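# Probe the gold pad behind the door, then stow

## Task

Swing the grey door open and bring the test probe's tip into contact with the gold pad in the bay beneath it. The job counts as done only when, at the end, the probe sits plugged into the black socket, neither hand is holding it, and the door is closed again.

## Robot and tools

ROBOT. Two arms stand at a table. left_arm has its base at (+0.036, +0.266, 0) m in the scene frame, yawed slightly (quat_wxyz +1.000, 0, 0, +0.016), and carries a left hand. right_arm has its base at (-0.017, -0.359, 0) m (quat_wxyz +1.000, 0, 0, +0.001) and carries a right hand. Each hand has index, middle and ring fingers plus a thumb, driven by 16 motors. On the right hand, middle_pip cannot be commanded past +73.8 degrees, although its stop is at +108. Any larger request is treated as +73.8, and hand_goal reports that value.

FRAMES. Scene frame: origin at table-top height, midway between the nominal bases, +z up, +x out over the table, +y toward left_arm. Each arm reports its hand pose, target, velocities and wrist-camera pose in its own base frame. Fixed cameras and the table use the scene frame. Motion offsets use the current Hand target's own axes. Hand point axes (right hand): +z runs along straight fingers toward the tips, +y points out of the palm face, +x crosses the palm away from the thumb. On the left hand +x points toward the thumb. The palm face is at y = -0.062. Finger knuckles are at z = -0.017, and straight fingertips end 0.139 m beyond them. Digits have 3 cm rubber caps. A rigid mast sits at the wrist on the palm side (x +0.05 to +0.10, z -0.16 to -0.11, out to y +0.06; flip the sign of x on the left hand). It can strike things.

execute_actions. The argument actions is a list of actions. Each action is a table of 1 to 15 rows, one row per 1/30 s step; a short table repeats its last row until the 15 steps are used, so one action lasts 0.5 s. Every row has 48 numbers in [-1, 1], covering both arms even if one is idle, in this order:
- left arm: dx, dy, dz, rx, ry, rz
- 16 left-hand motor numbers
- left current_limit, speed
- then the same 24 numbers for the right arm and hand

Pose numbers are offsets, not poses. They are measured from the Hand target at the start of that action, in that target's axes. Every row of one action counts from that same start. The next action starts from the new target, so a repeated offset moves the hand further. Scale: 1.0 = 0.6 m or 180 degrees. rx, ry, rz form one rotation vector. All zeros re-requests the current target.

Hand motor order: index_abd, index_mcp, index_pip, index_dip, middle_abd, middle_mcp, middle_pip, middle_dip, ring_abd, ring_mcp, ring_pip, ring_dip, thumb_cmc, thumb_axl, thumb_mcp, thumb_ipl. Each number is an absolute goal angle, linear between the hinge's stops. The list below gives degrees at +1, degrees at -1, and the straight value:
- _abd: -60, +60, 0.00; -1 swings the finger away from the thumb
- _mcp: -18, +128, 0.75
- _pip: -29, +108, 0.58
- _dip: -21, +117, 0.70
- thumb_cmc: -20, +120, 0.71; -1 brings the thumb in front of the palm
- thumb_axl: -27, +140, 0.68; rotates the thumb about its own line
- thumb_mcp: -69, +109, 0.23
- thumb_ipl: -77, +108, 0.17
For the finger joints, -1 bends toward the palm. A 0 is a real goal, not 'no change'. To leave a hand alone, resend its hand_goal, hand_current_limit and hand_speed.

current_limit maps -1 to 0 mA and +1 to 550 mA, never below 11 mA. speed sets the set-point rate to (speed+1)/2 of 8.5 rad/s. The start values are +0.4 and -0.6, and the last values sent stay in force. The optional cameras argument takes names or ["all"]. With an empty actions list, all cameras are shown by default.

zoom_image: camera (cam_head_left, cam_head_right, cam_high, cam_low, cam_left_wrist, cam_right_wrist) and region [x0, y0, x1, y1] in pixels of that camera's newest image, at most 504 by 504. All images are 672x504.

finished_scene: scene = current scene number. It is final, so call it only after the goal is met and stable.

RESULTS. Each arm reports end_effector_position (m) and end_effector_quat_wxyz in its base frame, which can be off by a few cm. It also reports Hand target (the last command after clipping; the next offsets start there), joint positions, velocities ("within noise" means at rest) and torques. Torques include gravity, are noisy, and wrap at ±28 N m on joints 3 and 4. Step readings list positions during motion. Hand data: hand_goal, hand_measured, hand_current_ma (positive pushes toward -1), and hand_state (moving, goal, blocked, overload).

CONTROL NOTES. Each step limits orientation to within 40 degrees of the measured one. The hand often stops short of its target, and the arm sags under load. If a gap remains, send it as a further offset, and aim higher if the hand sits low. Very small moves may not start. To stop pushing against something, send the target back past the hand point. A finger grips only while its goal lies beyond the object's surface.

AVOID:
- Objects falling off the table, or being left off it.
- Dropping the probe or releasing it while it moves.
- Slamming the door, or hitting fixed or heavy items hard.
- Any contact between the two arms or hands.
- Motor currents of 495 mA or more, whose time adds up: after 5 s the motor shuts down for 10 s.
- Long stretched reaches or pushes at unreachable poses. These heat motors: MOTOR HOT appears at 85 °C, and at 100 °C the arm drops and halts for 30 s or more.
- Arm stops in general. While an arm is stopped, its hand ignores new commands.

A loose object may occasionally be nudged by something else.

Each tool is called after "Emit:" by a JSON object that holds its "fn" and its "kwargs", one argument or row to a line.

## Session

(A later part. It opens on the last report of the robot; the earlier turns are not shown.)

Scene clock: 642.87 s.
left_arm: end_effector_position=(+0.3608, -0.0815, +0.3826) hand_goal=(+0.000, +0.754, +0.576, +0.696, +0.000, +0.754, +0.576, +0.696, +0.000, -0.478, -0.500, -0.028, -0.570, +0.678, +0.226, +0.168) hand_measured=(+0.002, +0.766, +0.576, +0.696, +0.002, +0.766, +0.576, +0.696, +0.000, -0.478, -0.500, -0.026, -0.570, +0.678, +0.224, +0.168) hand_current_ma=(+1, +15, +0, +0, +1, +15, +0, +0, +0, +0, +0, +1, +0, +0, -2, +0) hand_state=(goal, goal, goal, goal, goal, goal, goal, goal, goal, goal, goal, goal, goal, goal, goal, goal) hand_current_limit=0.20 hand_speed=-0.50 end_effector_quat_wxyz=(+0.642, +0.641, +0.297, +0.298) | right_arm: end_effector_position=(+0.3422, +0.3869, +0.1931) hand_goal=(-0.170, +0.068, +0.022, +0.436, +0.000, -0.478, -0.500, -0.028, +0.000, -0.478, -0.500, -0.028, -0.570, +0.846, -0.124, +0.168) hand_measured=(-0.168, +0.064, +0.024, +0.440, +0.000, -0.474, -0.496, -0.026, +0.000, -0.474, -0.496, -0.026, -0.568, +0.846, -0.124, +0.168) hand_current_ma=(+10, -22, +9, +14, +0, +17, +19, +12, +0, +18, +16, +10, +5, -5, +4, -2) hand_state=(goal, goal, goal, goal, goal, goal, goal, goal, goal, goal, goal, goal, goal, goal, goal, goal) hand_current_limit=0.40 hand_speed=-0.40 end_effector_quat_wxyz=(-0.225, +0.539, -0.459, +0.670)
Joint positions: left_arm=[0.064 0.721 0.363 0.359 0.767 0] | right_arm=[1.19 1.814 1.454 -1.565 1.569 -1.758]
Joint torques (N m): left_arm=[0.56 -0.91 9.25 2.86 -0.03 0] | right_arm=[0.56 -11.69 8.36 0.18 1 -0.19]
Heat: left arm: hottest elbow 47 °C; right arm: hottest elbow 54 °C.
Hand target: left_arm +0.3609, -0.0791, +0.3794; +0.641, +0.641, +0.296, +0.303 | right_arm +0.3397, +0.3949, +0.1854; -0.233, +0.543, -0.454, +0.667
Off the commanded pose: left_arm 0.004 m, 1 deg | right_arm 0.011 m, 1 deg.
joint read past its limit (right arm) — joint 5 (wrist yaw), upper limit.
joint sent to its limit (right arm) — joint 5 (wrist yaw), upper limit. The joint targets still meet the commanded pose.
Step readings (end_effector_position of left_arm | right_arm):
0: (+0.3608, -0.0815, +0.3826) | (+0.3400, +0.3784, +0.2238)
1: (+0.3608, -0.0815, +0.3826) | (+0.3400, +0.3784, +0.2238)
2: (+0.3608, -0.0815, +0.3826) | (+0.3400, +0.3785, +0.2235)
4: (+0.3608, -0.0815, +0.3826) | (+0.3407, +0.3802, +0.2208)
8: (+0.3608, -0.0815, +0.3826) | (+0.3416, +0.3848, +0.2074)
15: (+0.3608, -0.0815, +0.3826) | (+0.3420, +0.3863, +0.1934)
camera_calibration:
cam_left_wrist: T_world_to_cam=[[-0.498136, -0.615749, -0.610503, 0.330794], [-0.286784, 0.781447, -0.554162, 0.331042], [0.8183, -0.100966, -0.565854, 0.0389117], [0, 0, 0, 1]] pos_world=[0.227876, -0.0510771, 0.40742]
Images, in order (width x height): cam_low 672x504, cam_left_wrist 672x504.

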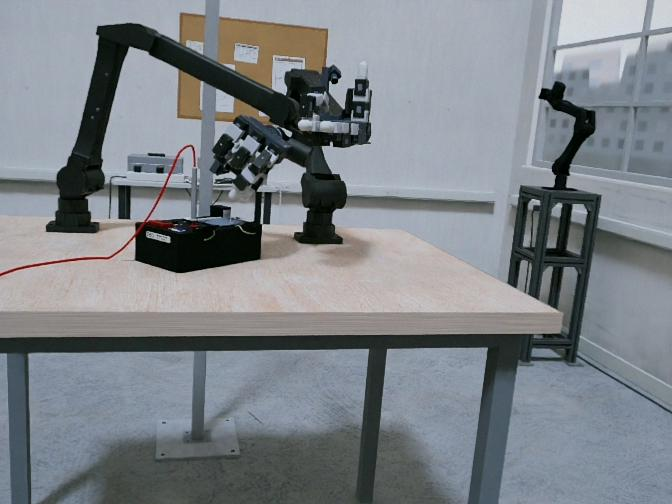

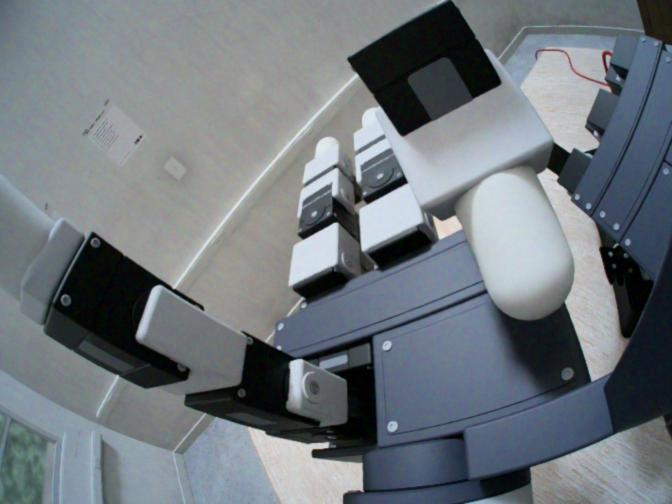

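Emit:
{"fn": "execute_actions", "kwargs": {
  "actions": [
    [[0,0,0,0,0,0, 0,0.754,0.576,0.696, 0,0.754,0.576,0.696, 0,-0.479,-0.5,-0.029, -0.571,0.678,0.225,0.168, 0.2,-0.5, -0.022,0.046,-0.004,0,0,0, -0.17,0.068,0.022,0.435, 0,-0.479,-0.5,-0.029, 0,-0.479,-0.5,-0.029, -0.571,0.845,-0.124,0.168, 0.4,-0.4]]
  ],
  "cameras": ["cam_low","cam_right_wrist","cam_head_left"]
}}

Emit:
{"fn": "zoom_image", "kwargs": {
  "camera": "cam_low",
  "region": [205, 160, 265, 230]
}}

Emit:
{"fn": "zoom_image", "kwargs": {
  "camera": "cam_right_wrist",
  "region": [400, 0, 672, 240]
}}

Emit:
{"fn": "zoom_image", "kwargs": {
  "camera": "cam_head_left",
  "region": [260, 240, 420, 400]
}}

Scene clock: 654.63 s.
left_arm: end_effector_position=(+0.3608, -0.0815, +0.3826) hand_goal=(+0.000, +0.754, +0.576, +0.696, +0.000, +0.754, +0.576, +0.696, +0.000, -0.478, -0.500, -0.028, -0.570, +0.678, +0.226, +0.168) hand_measured=(+0.002, +0.766, +0.576, +0.696, +0.002, +0.766, +0.576, +0.696, +0.000, -0.478, -0.500, -0.026, -0.570, +0.678, +0.224, +0.168) hand_current_ma=(+1, +15, +0, +0, +1, +15, +0, +0, +0, +0, +0, +1, +0, +0, -2, +0) hand_state=(goal, goal, goal, goal, goal, goal, goal, goal, goal, goal, goal, goal, goal, goal, goal, goal) hand_current_limit=0.20 hand_speed=-0.50 end_effector_quat_wxyz=(+0.642, +0.641, +0.297, +0.298) | right_arm: end_effector_position=(+0.3396, +0.3857, +0.1640) hand_goal=(-0.170, +0.068, +0.022, +0.436, +0.000, -0.478, -0.500, -0.028, +0.000, -0.478, -0.500, -0.028, -0.570, +0.846, -0.124, +0.168) hand_measured=(-0.168, +0.064, +0.024, +0.440, +0.000, -0.474, -0.496, -0.026, +0.000, -0.474, -0.496, -0.026, -0.568, +0.846, -0.124, +0.168) hand_current_ma=(+10, -22, +9, +14, +0, +17, +19, +12, +0, +18, +16, +10, +5, -5, +4, -2) hand_state=(goal, goal, goal, goal, goal, goal, goal, goal, goal, goal, goal, goal, goal, goal, goal, goal) hand_current_limit=0.40 hand_speed=-0.40 end_effector_quat_wxyz=(-0.227, +0.539, -0.458, +0.669)
Joint positions: left_arm=[0.064 0.721 0.363 0.359 0.767 0] | right_arm=[1.194 1.839 1.407 -1.511 1.57 -1.737]
Joint torques (N m): left_arm=[0.62 -0.91 9.26 2.88 -0.03 -0.01] | right_arm=[0.91 -12.57 7.64 0.17 0.99 -0.14]
Heat: left arm: hottest elbow 47 °C; right arm: hottest elbow 54 °C.
Hand target: left_arm +0.3609, -0.0791, +0.3794; +0.641, +0.641, +0.296, +0.303 | right_arm +0.3365, +0.3930, +0.1549; -0.233, +0.543, -0.454, +0.667
Off the commanded pose: left_arm 0.004 m, 1 deg | right_arm 0.012 m, 1 deg.
joint read past its limit (right arm) — joint 5 (wrist yaw), upper limit.
joint sent to its limit (right arm) — joint 5 (wrist yaw), upper limit. The joint targets still meet the commanded pose.
Step readings (end_effector_position of left_arm | right_arm):
0: (+0.3608, -0.0815, +0.3826) | (+0.3422, +0.3869, +0.1931)
1: (+0.3608, -0.0815, +0.3826) | (+0.3422, +0.3869, +0.1930)
2: (+0.3608, -0.0815, +0.3826) | (+0.3421, +0.3871, +0.1920)
4: (+0.3608, -0.0815, +0.3826) | (+0.3416, +0.3867, +0.1879)
8: (+0.3608, -0.0815, +0.3826) | (+0.3396, +0.3837, +0.1742)
15: (+0.3608, -0.0815, +0.3826) | (+0.3393, +0.3851, +0.1642)
camera_calibration:
cam_right_wrist: T_world_to_cam=[[0.1005, 0.338857, -0.935455, 0.0191023], [-0.480635, 0.839765, 0.252558, -0.255116], [0.871143, 0.42423, 0.247263, -0.378122], [0, 0, 0, 1]] pos_world=[0.204861, 0.368175, 0.175796]
Images, in order (width x height): cam_head_left 672x504, cam_low 672x504, cam_right_wrist 672x504.

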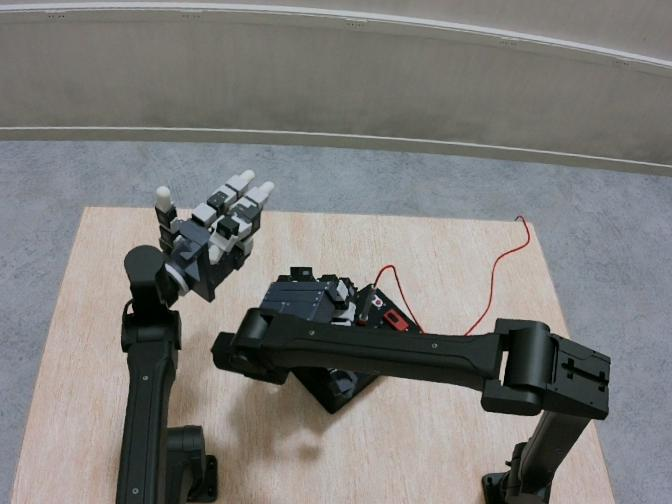

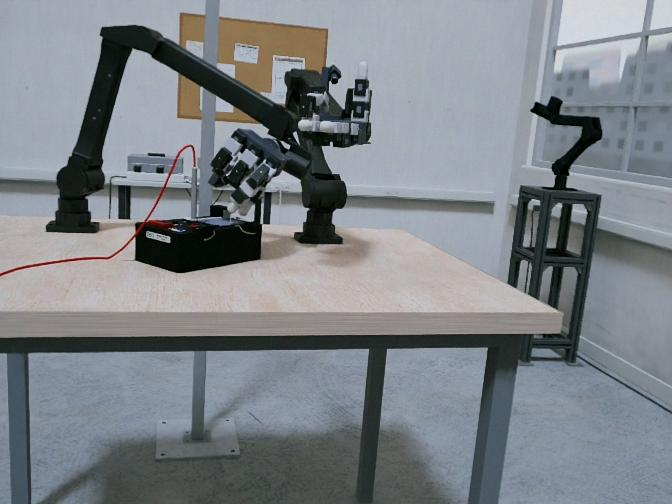

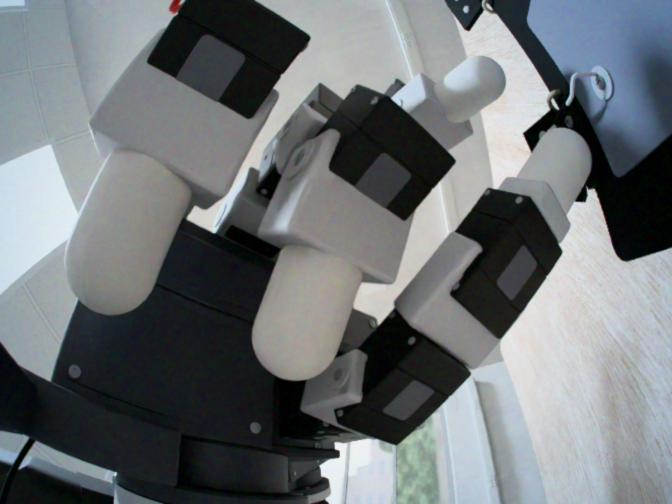

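Scaled by 7.200 from the camera's 672x504 image, which has a finer 960x720 frame.

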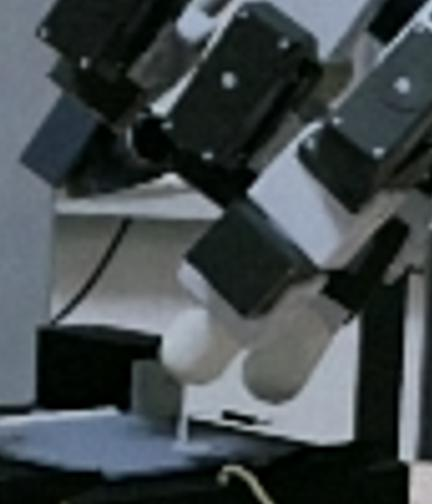

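Scaled by 1.853 from the camera's 672x504 image, which has a finer 960x720 frame.

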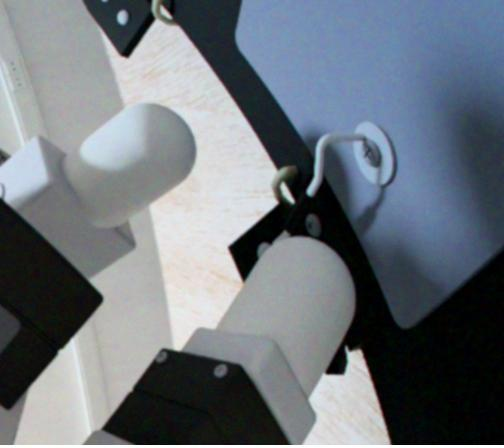

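Scaled by 3.150 from the camera's 672x504 image, which has a finer 960x720 frame.

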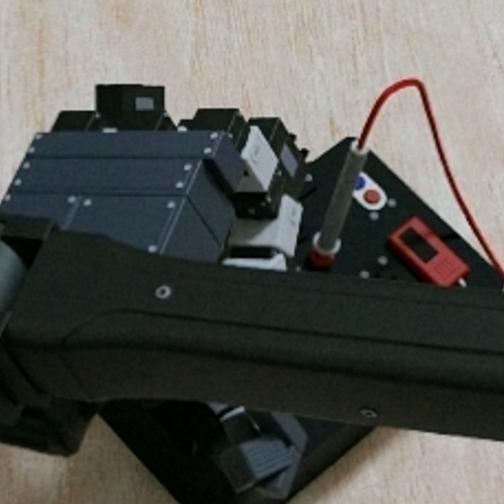

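Emit:
{"fn": "execute_actions", "kwargs": {
  "actions": [
    [[0,0,0,0,0,0, 0,0.754,0.576,0.696, 0,0.754,0.576,0.696, 0,-0.479,-0.5,-0.029, -0.571,0.678,0.225,0.168, 0.2,-0.5, -0.017,0.0287,0,0,0,0, -0.17,0.068,0.022,0.435, 0,-0.479,-0.5,-0.029, 0,-0.479,-0.5,-0.029, -0.571,0.845,-0.124,0.168, 0.4,-0.4]]
  ],
  "cameras": ["cam_low","cam_right_wrist"]
}}

Emit:
{"fn": "zoom_image", "kwargs": {
  "camera": "cam_low",
  "region": [205, 160, 265, 230]
}}

Emit:
{"fn": "zoom_image", "kwargs": {
  "camera": "cam_right_wrist",
  "region": [400, 0, 672, 240]
}}

Scene clock: 663.07 s.
left_arm: end_effector_position=(+0.3608, -0.0815, +0.3826) hand_goal=(+0.000, +0.754, +0.576, +0.696, +0.000, +0.754, +0.576, +0.696, +0.000, -0.478, -0.500, -0.028, -0.570, +0.678, +0.226, +0.168) hand_measured=(+0.002, +0.766, +0.576, +0.696, +0.002, +0.766, +0.576, +0.696, +0.000, -0.478, -0.500, -0.026, -0.570, +0.678, +0.224, +0.168) hand_current_ma=(+1, +15, +0, +0, +1, +15, +0, +0, +0, +0, +0, +1, +0, +0, -2, +0) hand_state=(goal, goal, goal, goal, goal, goal, goal, goal, goal, goal, goal, goal, goal, goal, goal, goal) hand_current_limit=0.20 hand_speed=-0.50 end_effector_quat_wxyz=(+0.642, +0.641, +0.297, +0.298) | right_arm: end_effector_position=(+0.3395, +0.3868, +0.1480) hand_goal=(-0.170, +0.068, +0.022, +0.436, +0.000, -0.478, -0.500, -0.028, +0.000, -0.478, -0.500, -0.028, -0.570, +0.846, -0.124, +0.168) hand_measured=(-0.168, +0.064, +0.024, +0.440, +0.000, -0.474, -0.496, -0.026, +0.000, -0.474, -0.496, -0.026, -0.578, +0.844, -0.128, +0.166) hand_current_ma=(+10, -22, +9, +14, +0, +16, +19, +12, +0, +18, +16, +10, -41, -15, -24, -10) hand_state=(goal, goal, goal, goal, goal, goal, goal, goal, goal, goal, goal, goal, goal, goal, goal, goal) hand_current_limit=0.40 hand_speed=-0.40 end_effector_quat_wxyz=(-0.231, +0.537, -0.460, +0.668)
Joint positions: left_arm=[0.064 0.721 0.363 0.359 0.767 0] | right_arm=[1.195 1.858 1.388 -1.475 1.571 -1.727]
Joint torques (N m): left_arm=[0.62 -0.91 9.26 2.86 -0.03 0] | right_arm=[0.44 -11.69 7.43 0.5 0.91 -0.18]
Heat: left arm: hottest elbow 47 °C; right arm: hottest elbow 54 °C.
Hand target: left_arm +0.3609, -0.0791, +0.3794; +0.641, +0.641, +0.296, +0.303 | right_arm +0.3365, +0.3931, +0.1349; -0.233, +0.543, -0.454, +0.667
Off the commanded pose: left_arm 0.004 m, 1 deg | right_arm 0.015 m, 1 deg.
joint read past its limit (right arm) — joint 5 (wrist yaw), upper limit.
joint sent to its limit (right arm) — joint 5 (wrist yaw), upper limit. The joint targets still meet the commanded pose.
Step readings (end_effector_position of left_arm | right_arm):
0: (+0.3608, -0.0815, +0.3826) | (+0.3396, +0.3857, +0.1640)
1: (+0.3608, -0.0815, +0.3826) | (+0.3396, +0.3858, +0.1639)
2: (+0.3608, -0.0815, +0.3826) | (+0.3397, +0.3860, +0.1635)
4: (+0.3608, -0.0815, +0.3826) | (+0.3398, +0.3863, +0.1616)
8: (+0.3608, -0.0815, +0.3826) | (+0.3395, +0.3856, +0.1531)
15: (+0.3608, -0.0815, +0.3826) | (+0.3394, +0.3866, +0.1481)
camera_calibration:
cam_right_wrist: T_world_to_cam=[[0.103452, 0.345275, -0.932782, -0.000105464], [-0.48288, 0.837314, 0.256382, -0.250834], [0.869554, 0.423899, 0.253348, -0.374875], [0, 0, 0, 1]] pos_world=[0.204862, 0.368973, 0.159185]
Images, in order (width x height): cam_low 672x504, cam_right_wrist 672x504.

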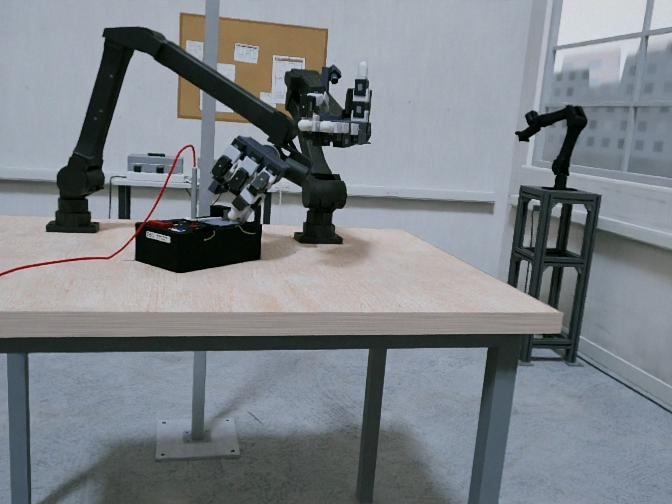

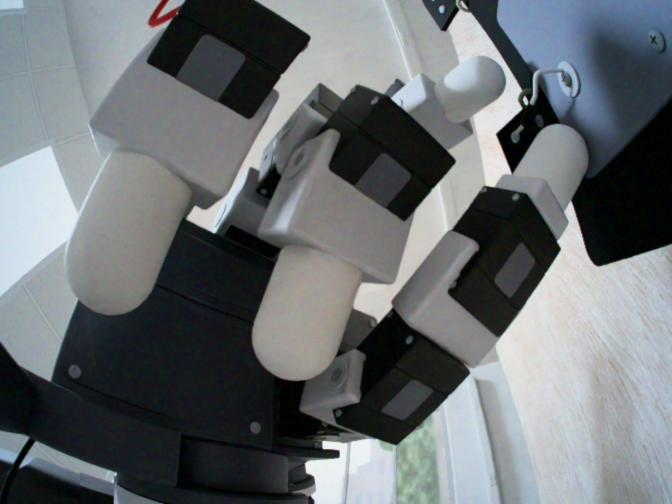

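Scaled by 7.200 from the camera's 672x504 image, which has a finer 960x720 frame.

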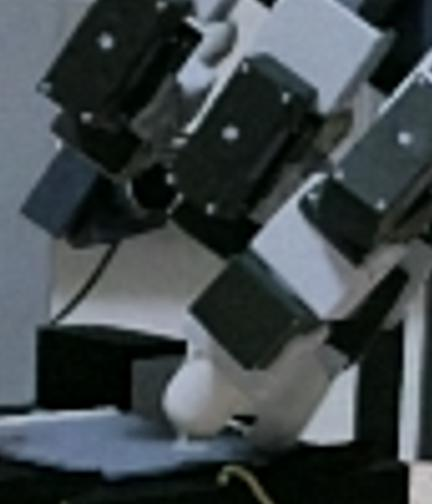

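Scaled by 1.853 from the camera's 672x504 image, which has a finer 960x720 frame.

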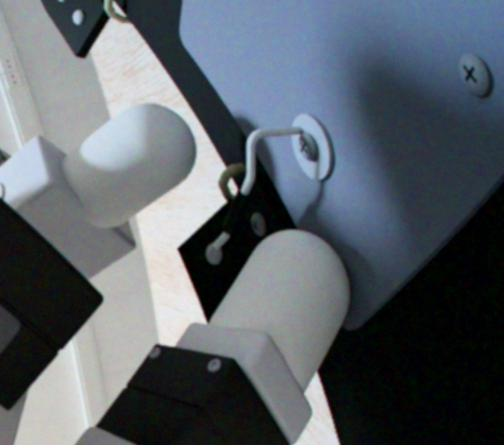

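Emit:
{"fn": "execute_actions", "kwargs": {
  "actions": [
    [[0,0,0,0,0,0, 0,0.754,0.576,0.696, 0,0.754,0.576,0.696, 0,-0.479,-0.5,-0.029, -0.571,0.678,0.225,0.168, 0.2,-0.5, 0,-0.005,0,0,0,0, -0.17,-0.15,-0.05,0.36, 0,-0.479,-0.5,-0.029, 0,-0.479,-0.5,-0.029, -0.571,0.845,-0.35,0.1, 0.4,-0.7]],
    [[0,0,0,0,0,0, 0,0.754,0.576,0.696, 0,0.754,0.576,0.696, 0,-0.479,-0.5,-0.029, -0.571,0.678,0.225,0.168, 0.2,-0.5, 0,0,0,0,0,0, -0.17,-0.15,-0.05,0.36, 0,-0.479,-0.5,-0.029, 0,-0.479,-0.5,-0.029, -0.571,0.845,-0.35,0.1, 0.4,-0.7]]
  ],
  "cameras": ["cam_low","cam_right_wrist"]
}}

Emit:
{"fn": "zoom_image", "kwargs": {
  "camera": "cam_low",
  "region": [205, 160, 265, 230]
}}

Emit:
{"fn": "zoom_image", "kwargs": {
  "camera": "cam_right_wrist",
  "region": [400, 0, 672, 240]
}}

Scene clock: 673.30 s.
left_arm: end_effector_position=(+0.3608, -0.0815, +0.3826) hand_goal=(+0.000, +0.754, +0.576, +0.696, +0.000, +0.754, +0.576, +0.696, +0.000, -0.478, -0.500, -0.028, -0.570, +0.678, +0.226, +0.168) hand_measured=(+0.002, +0.766, +0.576, +0.696, +0.002, +0.766, +0.576, +0.696, +0.000, -0.478, -0.500, -0.026, -0.570, +0.678, +0.224, +0.168) hand_current_ma=(+1, +15, +0, +0, +1, +15, +0, +0, +0, +0, +0, +1, +0, +0, -2, +0) hand_state=(goal, goal, goal, goal, goal, goal, goal, goal, goal, goal, goal, goal, goal, goal, goal, goal) hand_current_limit=0.20 hand_speed=-0.50 end_effector_quat_wxyz=(+0.642, +0.641, +0.297, +0.298) | right_arm: end_effector_position=(+0.3401, +0.3868, +0.1479) hand_goal=(-0.170, -0.150, -0.050, +0.360, +0.000, -0.478, -0.500, -0.028, +0.000, -0.478, -0.500, -0.028, -0.570, +0.846, -0.350, +0.100) hand_measured=(-0.168, -0.026, -0.030, +0.374, +0.000, -0.474, -0.496, -0.026, +0.000, -0.474, -0.496, -0.026, -0.570, +0.848, -0.298, +0.108) hand_current_ma=(+10, +385, +89, +69, +0, +15, +19, +12, +0, +17, +16, +10, +1, +6, +318, +52) hand_state=(goal, blocked, goal, goal, goal, goal, goal, goal, goal, goal, goal, goal, goal, goal, blocked, goal) hand_current_limit=0.40 hand_speed=-0.70 end_effector_quat_wxyz=(-0.231, +0.536, -0.461, +0.668)
Joint positions: left_arm=[0.064 0.721 0.363 0.359 0.767 0] | right_arm=[1.194 1.858 1.388 -1.472 1.571 -1.727]
Joint torques (N m): left_arm=[0.5 -0.91 9.26 2.86 -0.03 0] | right_arm=[1.49 -12.63 7.87 0.17 0.94 -0.25]
Heat: left arm: hottest elbow 46 °C; right arm: hottest elbow 53 °C.
Hand target: left_arm +0.3609, -0.0791, +0.3794; +0.641, +0.641, +0.296, +0.303 | right_arm +0.3370, +0.3945, +0.1375; -0.233, +0.543, -0.454, +0.667
Off the commanded pose: left_arm 0.004 m, 1 deg | right_arm 0.013 m, 1 deg.
joint read past its limit (right arm) — joint 5 (wrist yaw), upper limit.
joint sent to its limit (right arm) — joint 5 (wrist yaw), upper limit. The joint targets still meet the commanded pose.
Step readings (end_effector_position of left_arm | right_arm):
0: (+0.3608, -0.0815, +0.3826) | (+0.3395, +0.3868, +0.1480)
1: (+0.3608, -0.0815, +0.3826) | (+0.3395, +0.3868, +0.1480)
2: (+0.3608, -0.0815, +0.3826) | (+0.3396, +0.3869, +0.1480)
4: (+0.3608, -0.0815, +0.3826) | (+0.3396, +0.3870, +0.1479)
8: (+0.3608, -0.0815, +0.3826) | (+0.3401, +0.3868, +0.1479)
15: (+0.3608, -0.0815, +0.3826) | (+0.3401, +0.3868, +0.1479)
16: (+0.3608, -0.0815, +0.3826) | (+0.3401, +0.3868, +0.1479)
17: (+0.3608, -0.0815, +0.3826) | (+0.3401, +0.3868, +0.1479)
19: (+0.3608, -0.0815, +0.3826) | (+0.3401, +0.3868, +0.1479)
23: (+0.3608, -0.0815, +0.3826) | (+0.3401, +0.3868, +0.1479)
30: (+0.3608, -0.0815, +0.3826) | (+0.3401, +0.3868, +0.1479)
camera_calibration:
cam_right_wrist: T_world_to_cam=[[0.104881, 0.347818, -0.931677, -0.0019183], [-0.48228, 0.837096, 0.258218, -0.251018], [0.869716, 0.422247, 0.255541, -0.375088], [0, 0, 0, 1]] pos_world=[0.205361, 0.369173, 0.15888]
Images, in order (width x height): cam_low 672x504, cam_right_wrist 672x504.

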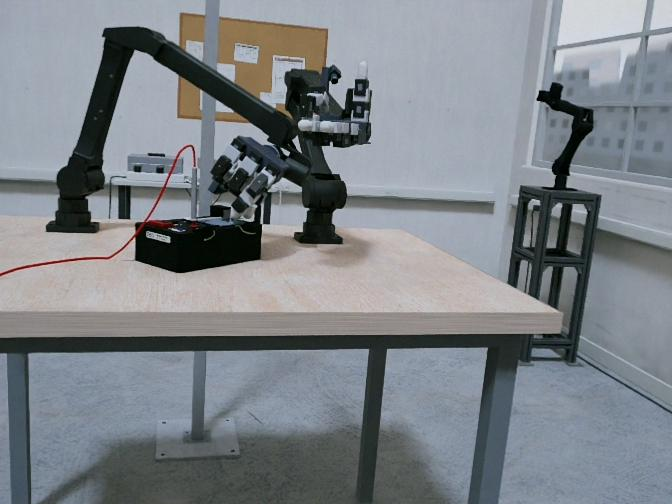

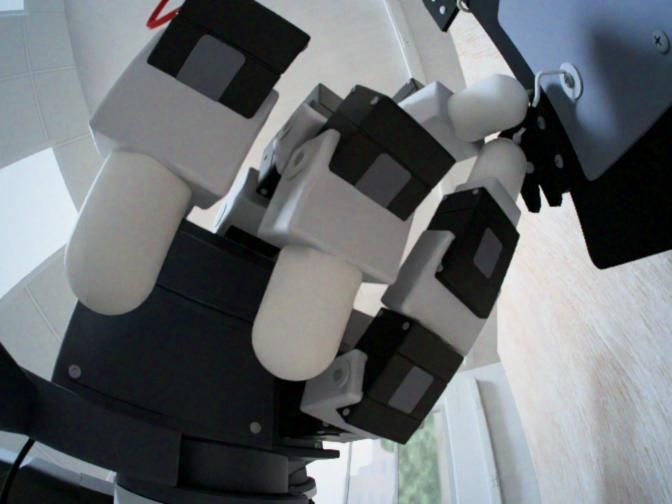

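Scaled by 7.200 from the camera's 672x504 image, which has a finer 960x720 frame.

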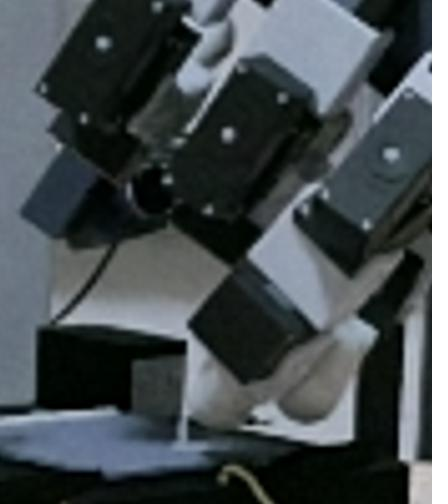

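Scaled by 1.853 from the camera's 672x504 image, which has a finer 960x720 frame.

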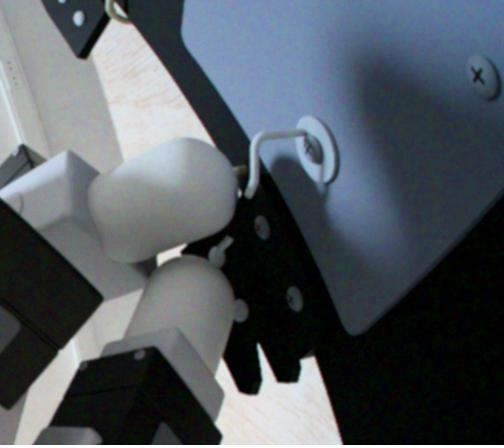

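Emit:
{"fn": "execute_actions", "kwargs": {
  "actions": [
    [[0,0,0,0,0,0, 0,0.754,0.576,0.696, 0,0.754,0.576,0.696, 0,-0.479,-0.5,-0.029, -0.571,0.678,0.225,0.168, 0.2,-0.5, 0,0,0,0,0,0, -0.17,0.068,0.022,0.435, 0,-0.479,-0.5,-0.029, 0,-0.479,-0.5,-0.029, -0.571,0.845,-0.14,0.168, 0.4,-0.5]],
    [[0,0,0,0,0,0, 0,0.754,0.576,0.696, 0,0.754,0.576,0.696, 0,-0.479,-0.5,-0.029, -0.571,0.678,0.225,0.168, 0.2,-0.5, 0,0.004,0,0,0,0, -0.17,-0.05,0.022,0.435, 0,-0.479,-0.5,-0.029, 0,-0.479,-0.5,-0.029, -0.571,0.845,-0.14,0.168, 0.4,-0.6]],
    [[0,0,0,0,0,0, 0,0.754,0.576,0.696, 0,0.754,0.576,0.696, 0,-0.479,-0.5,-0.029, -0.571,0.678,0.225,0.168, 0.2,-0.5, 0,0,0,0,0,0, -0.17,-0.2,0.022,0.435, 0,-0.479,-0.5,-0.029, 0,-0.479,-0.5,-0.029, -0.571,0.845,-0.16,0.168, 0.3,-0.7]]
  ],
  "cameras": ["cam_low","cam_right_wrist"]
}}

Emit:
{"fn": "zoom_image", "kwargs": {
  "camera": "cam_low",
  "region": [205, 160, 265, 230]
}}

Emit:
{"fn": "zoom_image", "kwargs": {
  "camera": "cam_right_wrist",
  "region": [400, 0, 672, 240]
}}

Scene clock: 701.97 s.
left_arm: end_effector_position=(+0.3608, -0.0815, +0.3826) hand_goal=(+0.000, +0.754, +0.576, +0.696, +0.000, +0.754, +0.576, +0.696, +0.000, -0.478, -0.500, -0.028, -0.570, +0.678, +0.226, +0.168) hand_measured=(+0.002, +0.766, +0.576, +0.696, +0.002, +0.766, +0.576, +0.696, +0.000, -0.478, -0.500, -0.026, -0.570, +0.678, +0.224, +0.168) hand_current_ma=(+1, +15, +0, +0, +1, +15, +0, +0, +0, +0, +0, +1, +0, +0, -2, +0) hand_state=(goal, goal, goal, goal, goal, goal, goal, goal, goal, goal, goal, goal, goal, goal, goal, goal) hand_current_limit=0.20 hand_speed=-0.50 end_effector_quat_wxyz=(+0.642, +0.641, +0.297, +0.298) | right_arm: end_effector_position=(+0.3403, +0.3877, +0.1477) hand_goal=(-0.170, -0.200, +0.022, +0.436, +0.000, -0.478, -0.500, -0.028, +0.000, -0.478, -0.500, -0.028, -0.570, +0.846, -0.160, +0.168) hand_measured=(-0.168, -0.076, +0.036, +0.440, +0.000, -0.474, -0.496, -0.026, +0.000, -0.474, -0.496, -0.026, -0.570, +0.846, -0.154, +0.166) hand_current_ma=(+4, +358, +64, +15, +0, +15, +19, +12, +0, +17, +16, +10, +3, +1, +30, -9) hand_state=(goal, blocked, goal, goal, goal, goal, goal, goal, goal, goal, goal, goal, goal, goal, goal, goal) hand_current_limit=0.30 hand_speed=-0.70 end_effector_quat_wxyz=(-0.233, +0.535, -0.462, +0.668)
Joint positions: left_arm=[0.064 0.721 0.363 0.359 0.767 0] | right_arm=[1.195 1.858 1.388 -1.467 1.571 -1.727]
Joint torques (N m): left_arm=[0.62 -0.85 9.24 2.88 -0.03 0] | right_arm=[0.85 -11.81 7.49 0.4 0.94 -0.25]
Heat: left arm: hottest elbow 46 °C; right arm: hottest elbow 52 °C.
Hand target: left_arm +0.3609, -0.0791, +0.3794; +0.641, +0.641, +0.296, +0.303 | right_arm +0.3366, +0.3934, +0.1356; -0.234, +0.543, -0.454, +0.667
Off the commanded pose: left_arm 0.004 m, 1 deg | right_arm 0.014 m, 1 deg.
joint read past its limit (right arm) — joint 5 (wrist yaw), upper limit.
joint sent to its limit (right arm) — joint 5 (wrist yaw), upper limit. The joint targets still meet the commanded pose.
Step readings (end_effector_position of left_arm | right_arm):
0: (+0.3608, -0.0815, +0.3826) | (+0.3401, +0.3868, +0.1479)
1: (+0.3608, -0.0815, +0.3826) | (+0.3401, +0.3868, +0.1479)
2: (+0.3608, -0.0815, +0.3826) | (+0.3401, +0.3868, +0.1479)
4: (+0.3608, -0.0815, +0.3826) | (+0.3400, +0.3870, +0.1479)
8: (+0.3608, -0.0815, +0.3826) | (+0.3400, +0.3870, +0.1479)
15: (+0.3608, -0.0815, +0.3826) | (+0.3400, +0.3870, +0.1479)
16: (+0.3608, -0.0815, +0.3826) | (+0.3400, +0.3870, +0.1479)
17: (+0.3608, -0.0815, +0.3826) | (+0.3400, +0.3870, +0.1479)
19: (+0.3608, -0.0815, +0.3826) | (+0.3400, +0.3870, +0.1479)
23: (+0.3608, -0.0815, +0.3826) | (+0.3400, +0.3871, +0.1478)
30: (+0.3608, -0.0815, +0.3826) | (+0.3401, +0.3872, +0.1478)
31: (+0.3608, -0.0815, +0.3826) | (+0.3401, +0.3872, +0.1478)
32: (+0.3608, -0.0815, +0.3826) | (+0.3401, +0.3872, +0.1478)
34: (+0.3608, -0.0815, +0.3826) | (+0.3402, +0.3874, +0.1477)
38: (+0.3608, -0.0815, +0.3826) | (+0.3403, +0.3876, +0.1477)
45: (+0.3608, -0.0815, +0.3826) | (+0.3403, +0.3877, +0.1477)
camera_calibration:
cam_right_wrist: T_world_to_cam=[[0.106748, 0.352071, -0.929866, -0.00499142], [-0.483211, 0.835711, 0.260949, -0.251078], [0.868972, 0.421466, 0.259335, -0.375561], [0, 0, 0, 1]] pos_world=[0.205561, 0.369872, 0.158273]
Images, in order (width x height): cam_low 672x504, cam_right_wrist 672x504.

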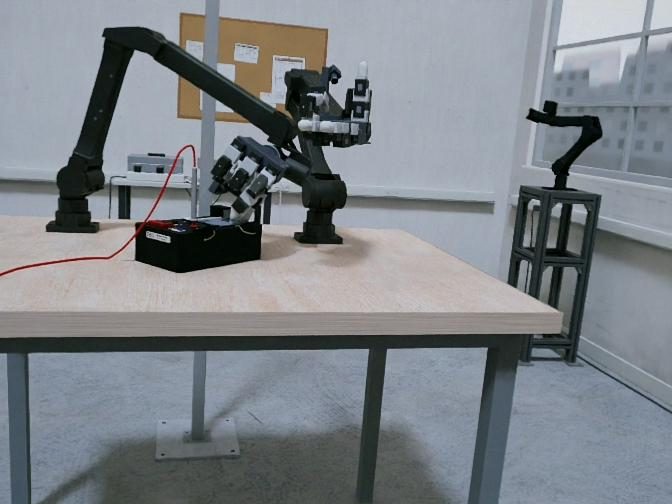

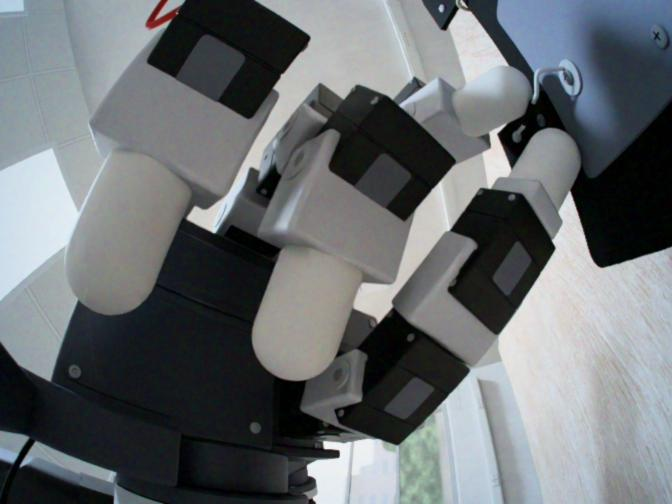

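Scaled by 7.200 from the camera's 672x504 image, which has a finer 960x720 frame.

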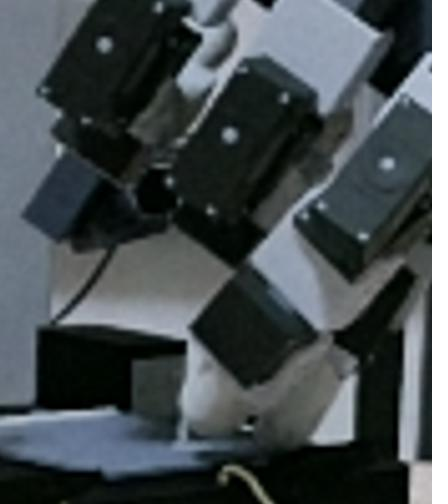

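Scaled by 1.853 from the camera's 672x504 image, which has a finer 960x720 frame.

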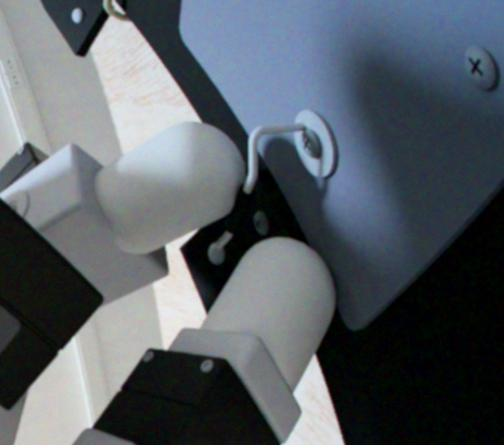

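Emit:
{"fn": "execute_actions", "kwargs": {
  "actions": [
    [[0,0,0,0,0,0, 0,0.754,0.576,0.696, 0,0.754,0.576,0.696, 0,-0.479,-0.5,-0.029, -0.571,0.678,0.225,0.168, 0.2,-0.5, 0,0,0,0,0,0, -0.17,-0.2,0.022,0.435, 0,-0.479,-0.5,-0.029, 0,-0.479,-0.5,-0.029, -0.571,0.845,-0.32,0.168, 0.4,-0.7]]
  ],
  "cameras": ["cam_low","cam_right_wrist"]
}}

Emit:
{"fn": "zoom_image", "kwargs": {
  "camera": "cam_low",
  "region": [205, 160, 265, 230]
}}

Emit:
{"fn": "zoom_image", "kwargs": {
  "camera": "cam_right_wrist",
  "region": [400, 0, 672, 240]
}}

Scene clock: 713.63 s.
left_arm: end_effector_position=(+0.3608, -0.0815, +0.3826) hand_goal=(+0.000, +0.754, +0.576, +0.696, +0.000, +0.754, +0.576, +0.696, +0.000, -0.478, -0.500, -0.028, -0.570, +0.678, +0.226, +0.168) hand_measured=(+0.002, +0.766, +0.576, +0.696, +0.002, +0.766, +0.576, +0.696, +0.000, -0.478, -0.500, -0.026, -0.570, +0.678, +0.224, +0.168) hand_current_ma=(+1, +15, +0, +0, +1, +15, +0, +0, +0, +0, +0, +1, +0, +0, -2, +0) hand_state=(goal, goal, goal, goal, goal, goal, goal, goal, goal, goal, goal, goal, goal, goal, goal, goal) hand_current_limit=0.20 hand_speed=-0.50 end_effector_quat_wxyz=(+0.642, +0.641, +0.297, +0.298) | right_arm: end_effector_position=(+0.3403, +0.3877, +0.1477) hand_goal=(-0.170, -0.200, +0.022, +0.436, +0.000, -0.478, -0.500, -0.028, +0.000, -0.478, -0.500, -0.028, -0.570, +0.846, -0.320, +0.168) hand_measured=(-0.168, -0.076, +0.036, +0.440, +0.000, -0.474, -0.496, -0.026, +0.000, -0.474, -0.496, -0.026, -0.570, +0.846, -0.308, +0.168) hand_current_ma=(+4, +385, +65, +15, +0, +15, +19, +12, +0, +17, +16, +10, +3, +2, +76, +2) hand_state=(goal, blocked, goal, goal, goal, goal, goal, goal, goal, goal, goal, goal, goal, goal, goal, goal) hand_current_limit=0.40 hand_speed=-0.70 end_effector_quat_wxyz=(-0.233, +0.535, -0.462, +0.668)
Joint positions: left_arm=[0.064 0.721 0.363 0.359 0.767 0] | right_arm=[1.195 1.858 1.388 -1.467 1.571 -1.727]
Joint torques (N m): left_arm=[0.56 -0.91 9.26 2.86 -0.03 0] | right_arm=[1.08 -12.34 7.6 0.2 0.94 -0.2]
Heat: left arm: hottest elbow 46 °C; right arm: hottest elbow 52 °C.
Hand target: left_arm +0.3609, -0.0791, +0.3794; +0.641, +0.641, +0.296, +0.303 | right_arm +0.3366, +0.3934, +0.1356; -0.234, +0.543, -0.454, +0.667
Off the commanded pose: left_arm 0.004 m, 1 deg | right_arm 0.014 m, 1 deg.
joint read past its limit (right arm) — joint 5 (wrist yaw), upper limit.
joint sent to its limit (right arm) — joint 5 (wrist yaw), upper limit. The joint targets still meet the commanded pose.
Step readings (end_effector_position of left_arm | right_arm):
0: (+0.3608, -0.0815, +0.3826) | (+0.3403, +0.3877, +0.1477)
1: (+0.3608, -0.0815, +0.3826) | (+0.3403, +0.3877, +0.1477)
2: (+0.3608, -0.0815, +0.3826) | (+0.3403, +0.3877, +0.1477)
4: (+0.3608, -0.0815, +0.3826) | (+0.3403, +0.3877, +0.1477)
8: (+0.3608, -0.0815, +0.3826) | (+0.3403, +0.3877, +0.1477)
15: (+0.3608, -0.0815, +0.3826) | (+0.3403, +0.3877, +0.1477)
camera_calibration:
cam_right_wrist: T_world_to_cam=[[0.106748, 0.352071, -0.929866, -0.00499142], [-0.483211, 0.835711, 0.260949, -0.251078], [0.868972, 0.421466, 0.259335, -0.375561], [0, 0, 0, 1]] pos_world=[0.205561, 0.369872, 0.158273]
Images, in order (width x height): cam_low 672x504, cam_right_wrist 672x504.

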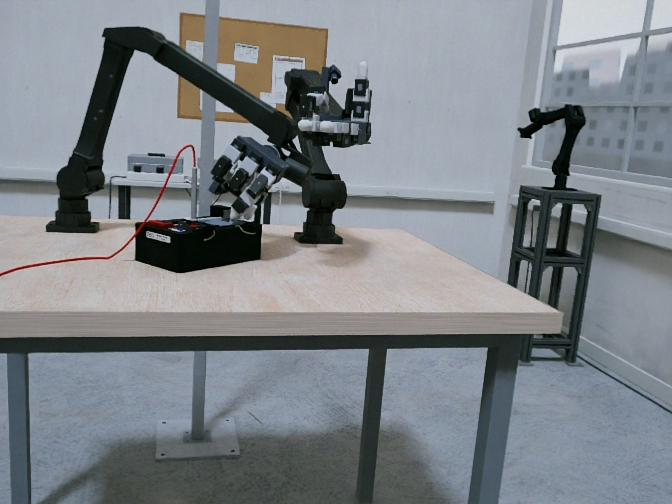

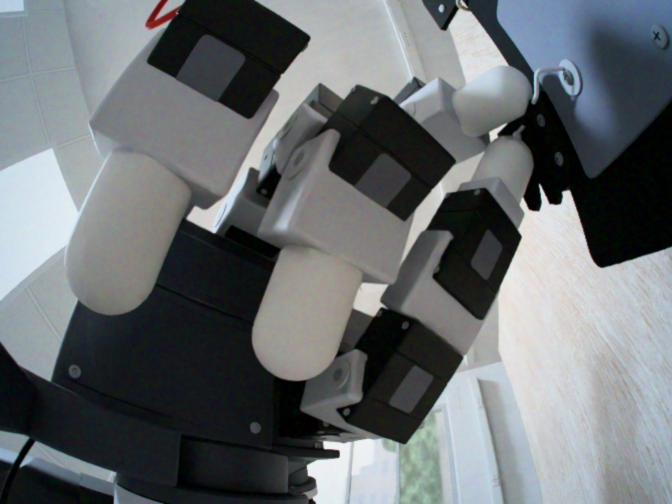

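Scaled by 7.200 from the camera's 672x504 image, which has a finer 960x720 frame.

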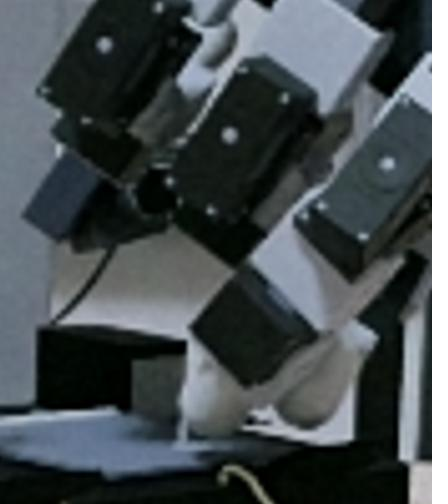

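Scaled by 1.853 from the camera's 672x504 image, which has a finer 960x720 frame.

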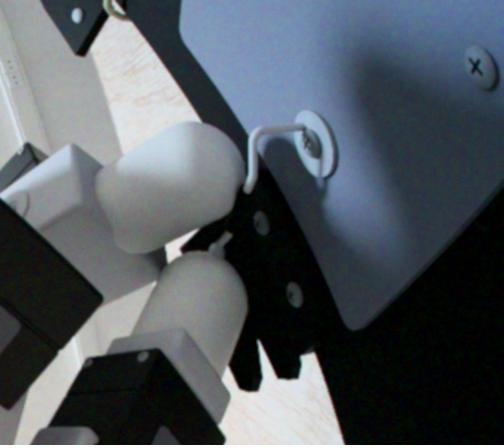

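Emit:
{"fn": "execute_actions", "kwargs": {
  "actions": [
    [[0,0,0,0,0,0, 0,0.754,0.576,0.696, 0,0.754,0.576,0.696, 0,-0.479,-0.5,-0.029, -0.571,0.678,0.225,0.168, 0.2,-0.5, 0.005,-0.0087,0,0,0,0, -0.17,0.068,0.2,0.5, 0,-0.479,-0.5,-0.029, 0,-0.479,-0.5,-0.029, -0.571,0.845,-0.14,0.168, 0.4,-0.5]],
    [[0,0,0,0,0,0, 0,0.754,0.576,0.696, 0,0.754,0.576,0.696, 0,-0.479,-0.5,-0.029, -0.571,0.678,0.225,0.168, 0.2,-0.5, 0.002,-0.003,0,0,0,0, -0.17,-0.1,0.358,0.6, 0,-0.479,-0.5,-0.029, 0,-0.479,-0.5,-0.029, -0.571,0.845,-0.14,0.168, 0.4,-0.5]],
    [[0,0,0,0,0,0, 0,0.754,0.576,0.696, 0,0.754,0.576,0.696, 0,-0.479,-0.5,-0.029, -0.571,0.678,0.225,0.168, 0.2,-0.5, 0,0,0,0,0,0, -0.17,-0.4,0.358,0.6, 0,-0.479,-0.5,-0.029, 0,-0.479,-0.5,-0.029, -0.571,0.845,-0.16,0.168, 0.3,-0.7]]
  ],
  "cameras": ["cam_low","cam_right_wrist"]
}}

Emit:
{"fn": "zoom_image", "kwargs": {
  "camera": "cam_low",
  "region": [205, 160, 265, 230]
}}

Emit:
{"fn": "zoom_image", "kwargs": {
  "camera": "cam_right_wrist",
  "region": [400, 0, 672, 240]
}}

Scene clock: 748.20 s.
left_arm: end_effector_position=(+0.3608, -0.0815, +0.3826) hand_goal=(+0.000, +0.754, +0.576, +0.696, +0.000, +0.754, +0.576, +0.696, +0.000, -0.478, -0.500, -0.028, -0.570, +0.678, +0.226, +0.168) hand_measured=(+0.002, +0.766, +0.576, +0.696, +0.002, +0.766, +0.576, +0.696, +0.000, -0.478, -0.500, -0.026, -0.570, +0.678, +0.224, +0.168) hand_current_ma=(+1, +15, +0, +0, +1, +15, +0, +0, +0, +0, +0, +1, +0, +0, -2, +0) hand_state=(goal, goal, goal, goal, goal, goal, goal, goal, goal, goal, goal, goal, goal, goal, goal, goal) hand_current_limit=0.20 hand_speed=-0.50 end_effector_quat_wxyz=(+0.642, +0.641, +0.297, +0.298) | right_arm: end_effector_position=(+0.3404, +0.3875, +0.1474) hand_goal=(-0.170, -0.400, +0.358, +0.600, +0.000, -0.478, -0.500, -0.028, +0.000, -0.478, -0.500, -0.028, -0.570, +0.846, -0.160, +0.168) hand_measured=(-0.166, -0.330, +0.374, +0.606, +0.000, -0.474, -0.496, -0.026, +0.000, -0.474, -0.496, -0.026, -0.570, +0.846, -0.156, +0.166) hand_current_ma=(+15, +358, +76, +28, +0, +15, +19, +12, +0, +17, +16, +10, +3, +2, +23, -8) hand_state=(goal, blocked, goal, goal, goal, goal, goal, goal, goal, goal, goal, goal, goal, goal, goal, goal) hand_current_limit=0.30 hand_speed=-0.70 end_effector_quat_wxyz=(-0.233, +0.535, -0.462, +0.668)
Joint positions: left_arm=[0.064 0.721 0.363 0.359 0.767 0] | right_arm=[1.194 1.858 1.388 -1.467 1.571 -1.727]
Joint torques (N m): left_arm=[0.56 -0.85 9.26 2.89 -0.03 0] | right_arm=[0.67 -12.81 7.95 -0.24 0.9 -0.29]
Heat: left arm: hottest elbow 46 °C; right arm: hottest elbow 51 °C.
Hand target: left_arm +0.3609, -0.0791, +0.3794; +0.641, +0.641, +0.296, +0.303 | right_arm +0.3365, +0.3934, +0.1436; -0.233, +0.543, -0.454, +0.667
Off the commanded pose: left_arm 0.004 m, 1 deg | right_arm 0.008 m, 1 deg.
joint read past its limit (right arm) — joint 5 (wrist yaw), upper limit.
joint sent to its limit (right arm) — joint 5 (wrist yaw), upper limit. The joint targets still meet the commanded pose.
Step readings (end_effector_position of left_arm | right_arm):
0: (+0.3608, -0.0815, +0.3826) | (+0.3403, +0.3877, +0.1477)
1: (+0.3608, -0.0815, +0.3826) | (+0.3403, +0.3877, +0.1477)
2: (+0.3608, -0.0815, +0.3826) | (+0.3403, +0.3877, +0.1476)
4: (+0.3608, -0.0815, +0.3826) | (+0.3402, +0.3877, +0.1474)
8: (+0.3608, -0.0815, +0.3826) | (+0.3403, +0.3877, +0.1474)
15: (+0.3608, -0.0815, +0.3826) | (+0.3403, +0.3877, +0.1474)
16: (+0.3608, -0.0815, +0.3826) | (+0.3403, +0.3877, +0.1474)
17: (+0.3608, -0.0815, +0.3826) | (+0.3403, +0.3877, +0.1474)
19: (+0.3608, -0.0815, +0.3826) | (+0.3403, +0.3877, +0.1474)
23: (+0.3608, -0.0815, +0.3826) | (+0.3403, +0.3877, +0.1474)
30: (+0.3608, -0.0815, +0.3826) | (+0.3403, +0.3877, +0.1474)
31: (+0.3608, -0.0815, +0.3826) | (+0.3403, +0.3877, +0.1474)
32: (+0.3608, -0.0815, +0.3826) | (+0.3403, +0.3877, +0.1474)
34: (+0.3608, -0.0815, +0.3826) | (+0.3403, +0.3877, +0.1474)
38: (+0.3608, -0.0815, +0.3826) | (+0.3403, +0.3877, +0.1474)
45: (+0.3608, -0.0815, +0.3826) | (+0.3404, +0.3875, +0.1474)
camera_calibration:
cam_right_wrist: T_world_to_cam=[[0.106512, 0.351789, -0.93, -0.0049787], [-0.482666, 0.836022, 0.260961, -0.251124], [0.869303, 0.421084, 0.258843, -0.375403], [0, 0, 0, 1]] pos_world=[0.20566, 0.369772, 0.158074]
Images, in order (width x height): cam_low 672x504, cam_right_wrist 672x504.

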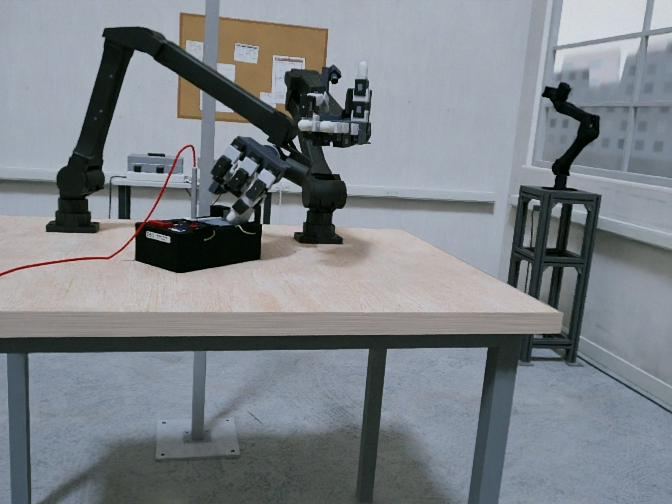

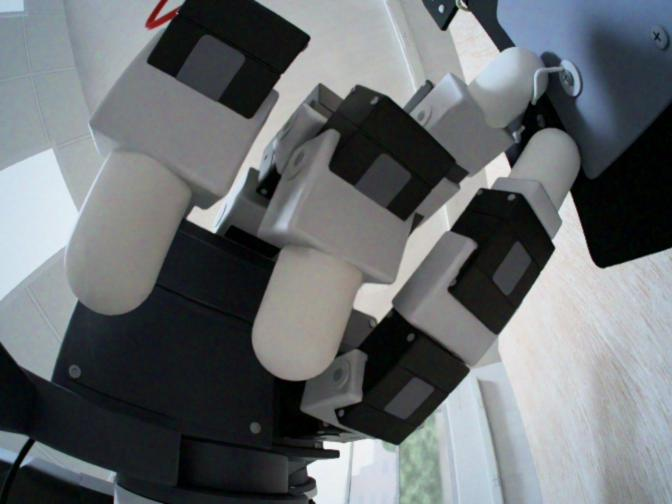

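Scaled by 7.200 from the camera's 672x504 image, which has a finer 960x720 frame.

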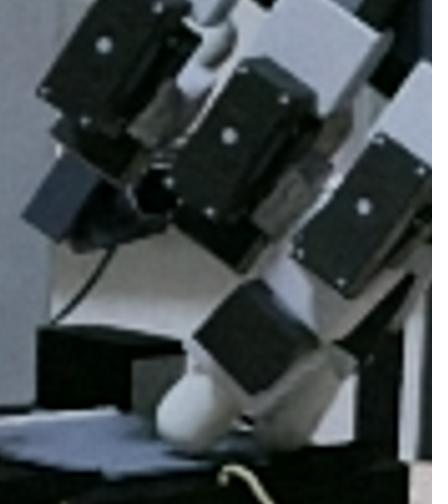

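Scaled by 1.853 from the camera's 672x504 image, which has a finer 960x720 frame.

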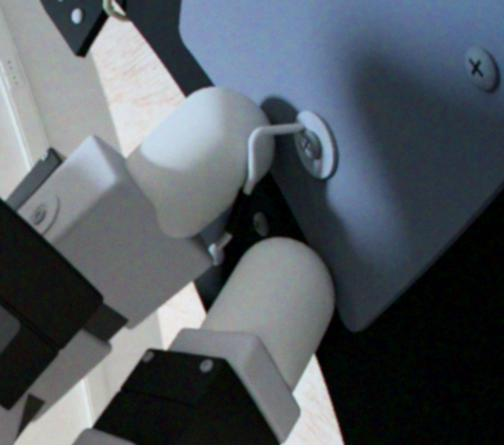

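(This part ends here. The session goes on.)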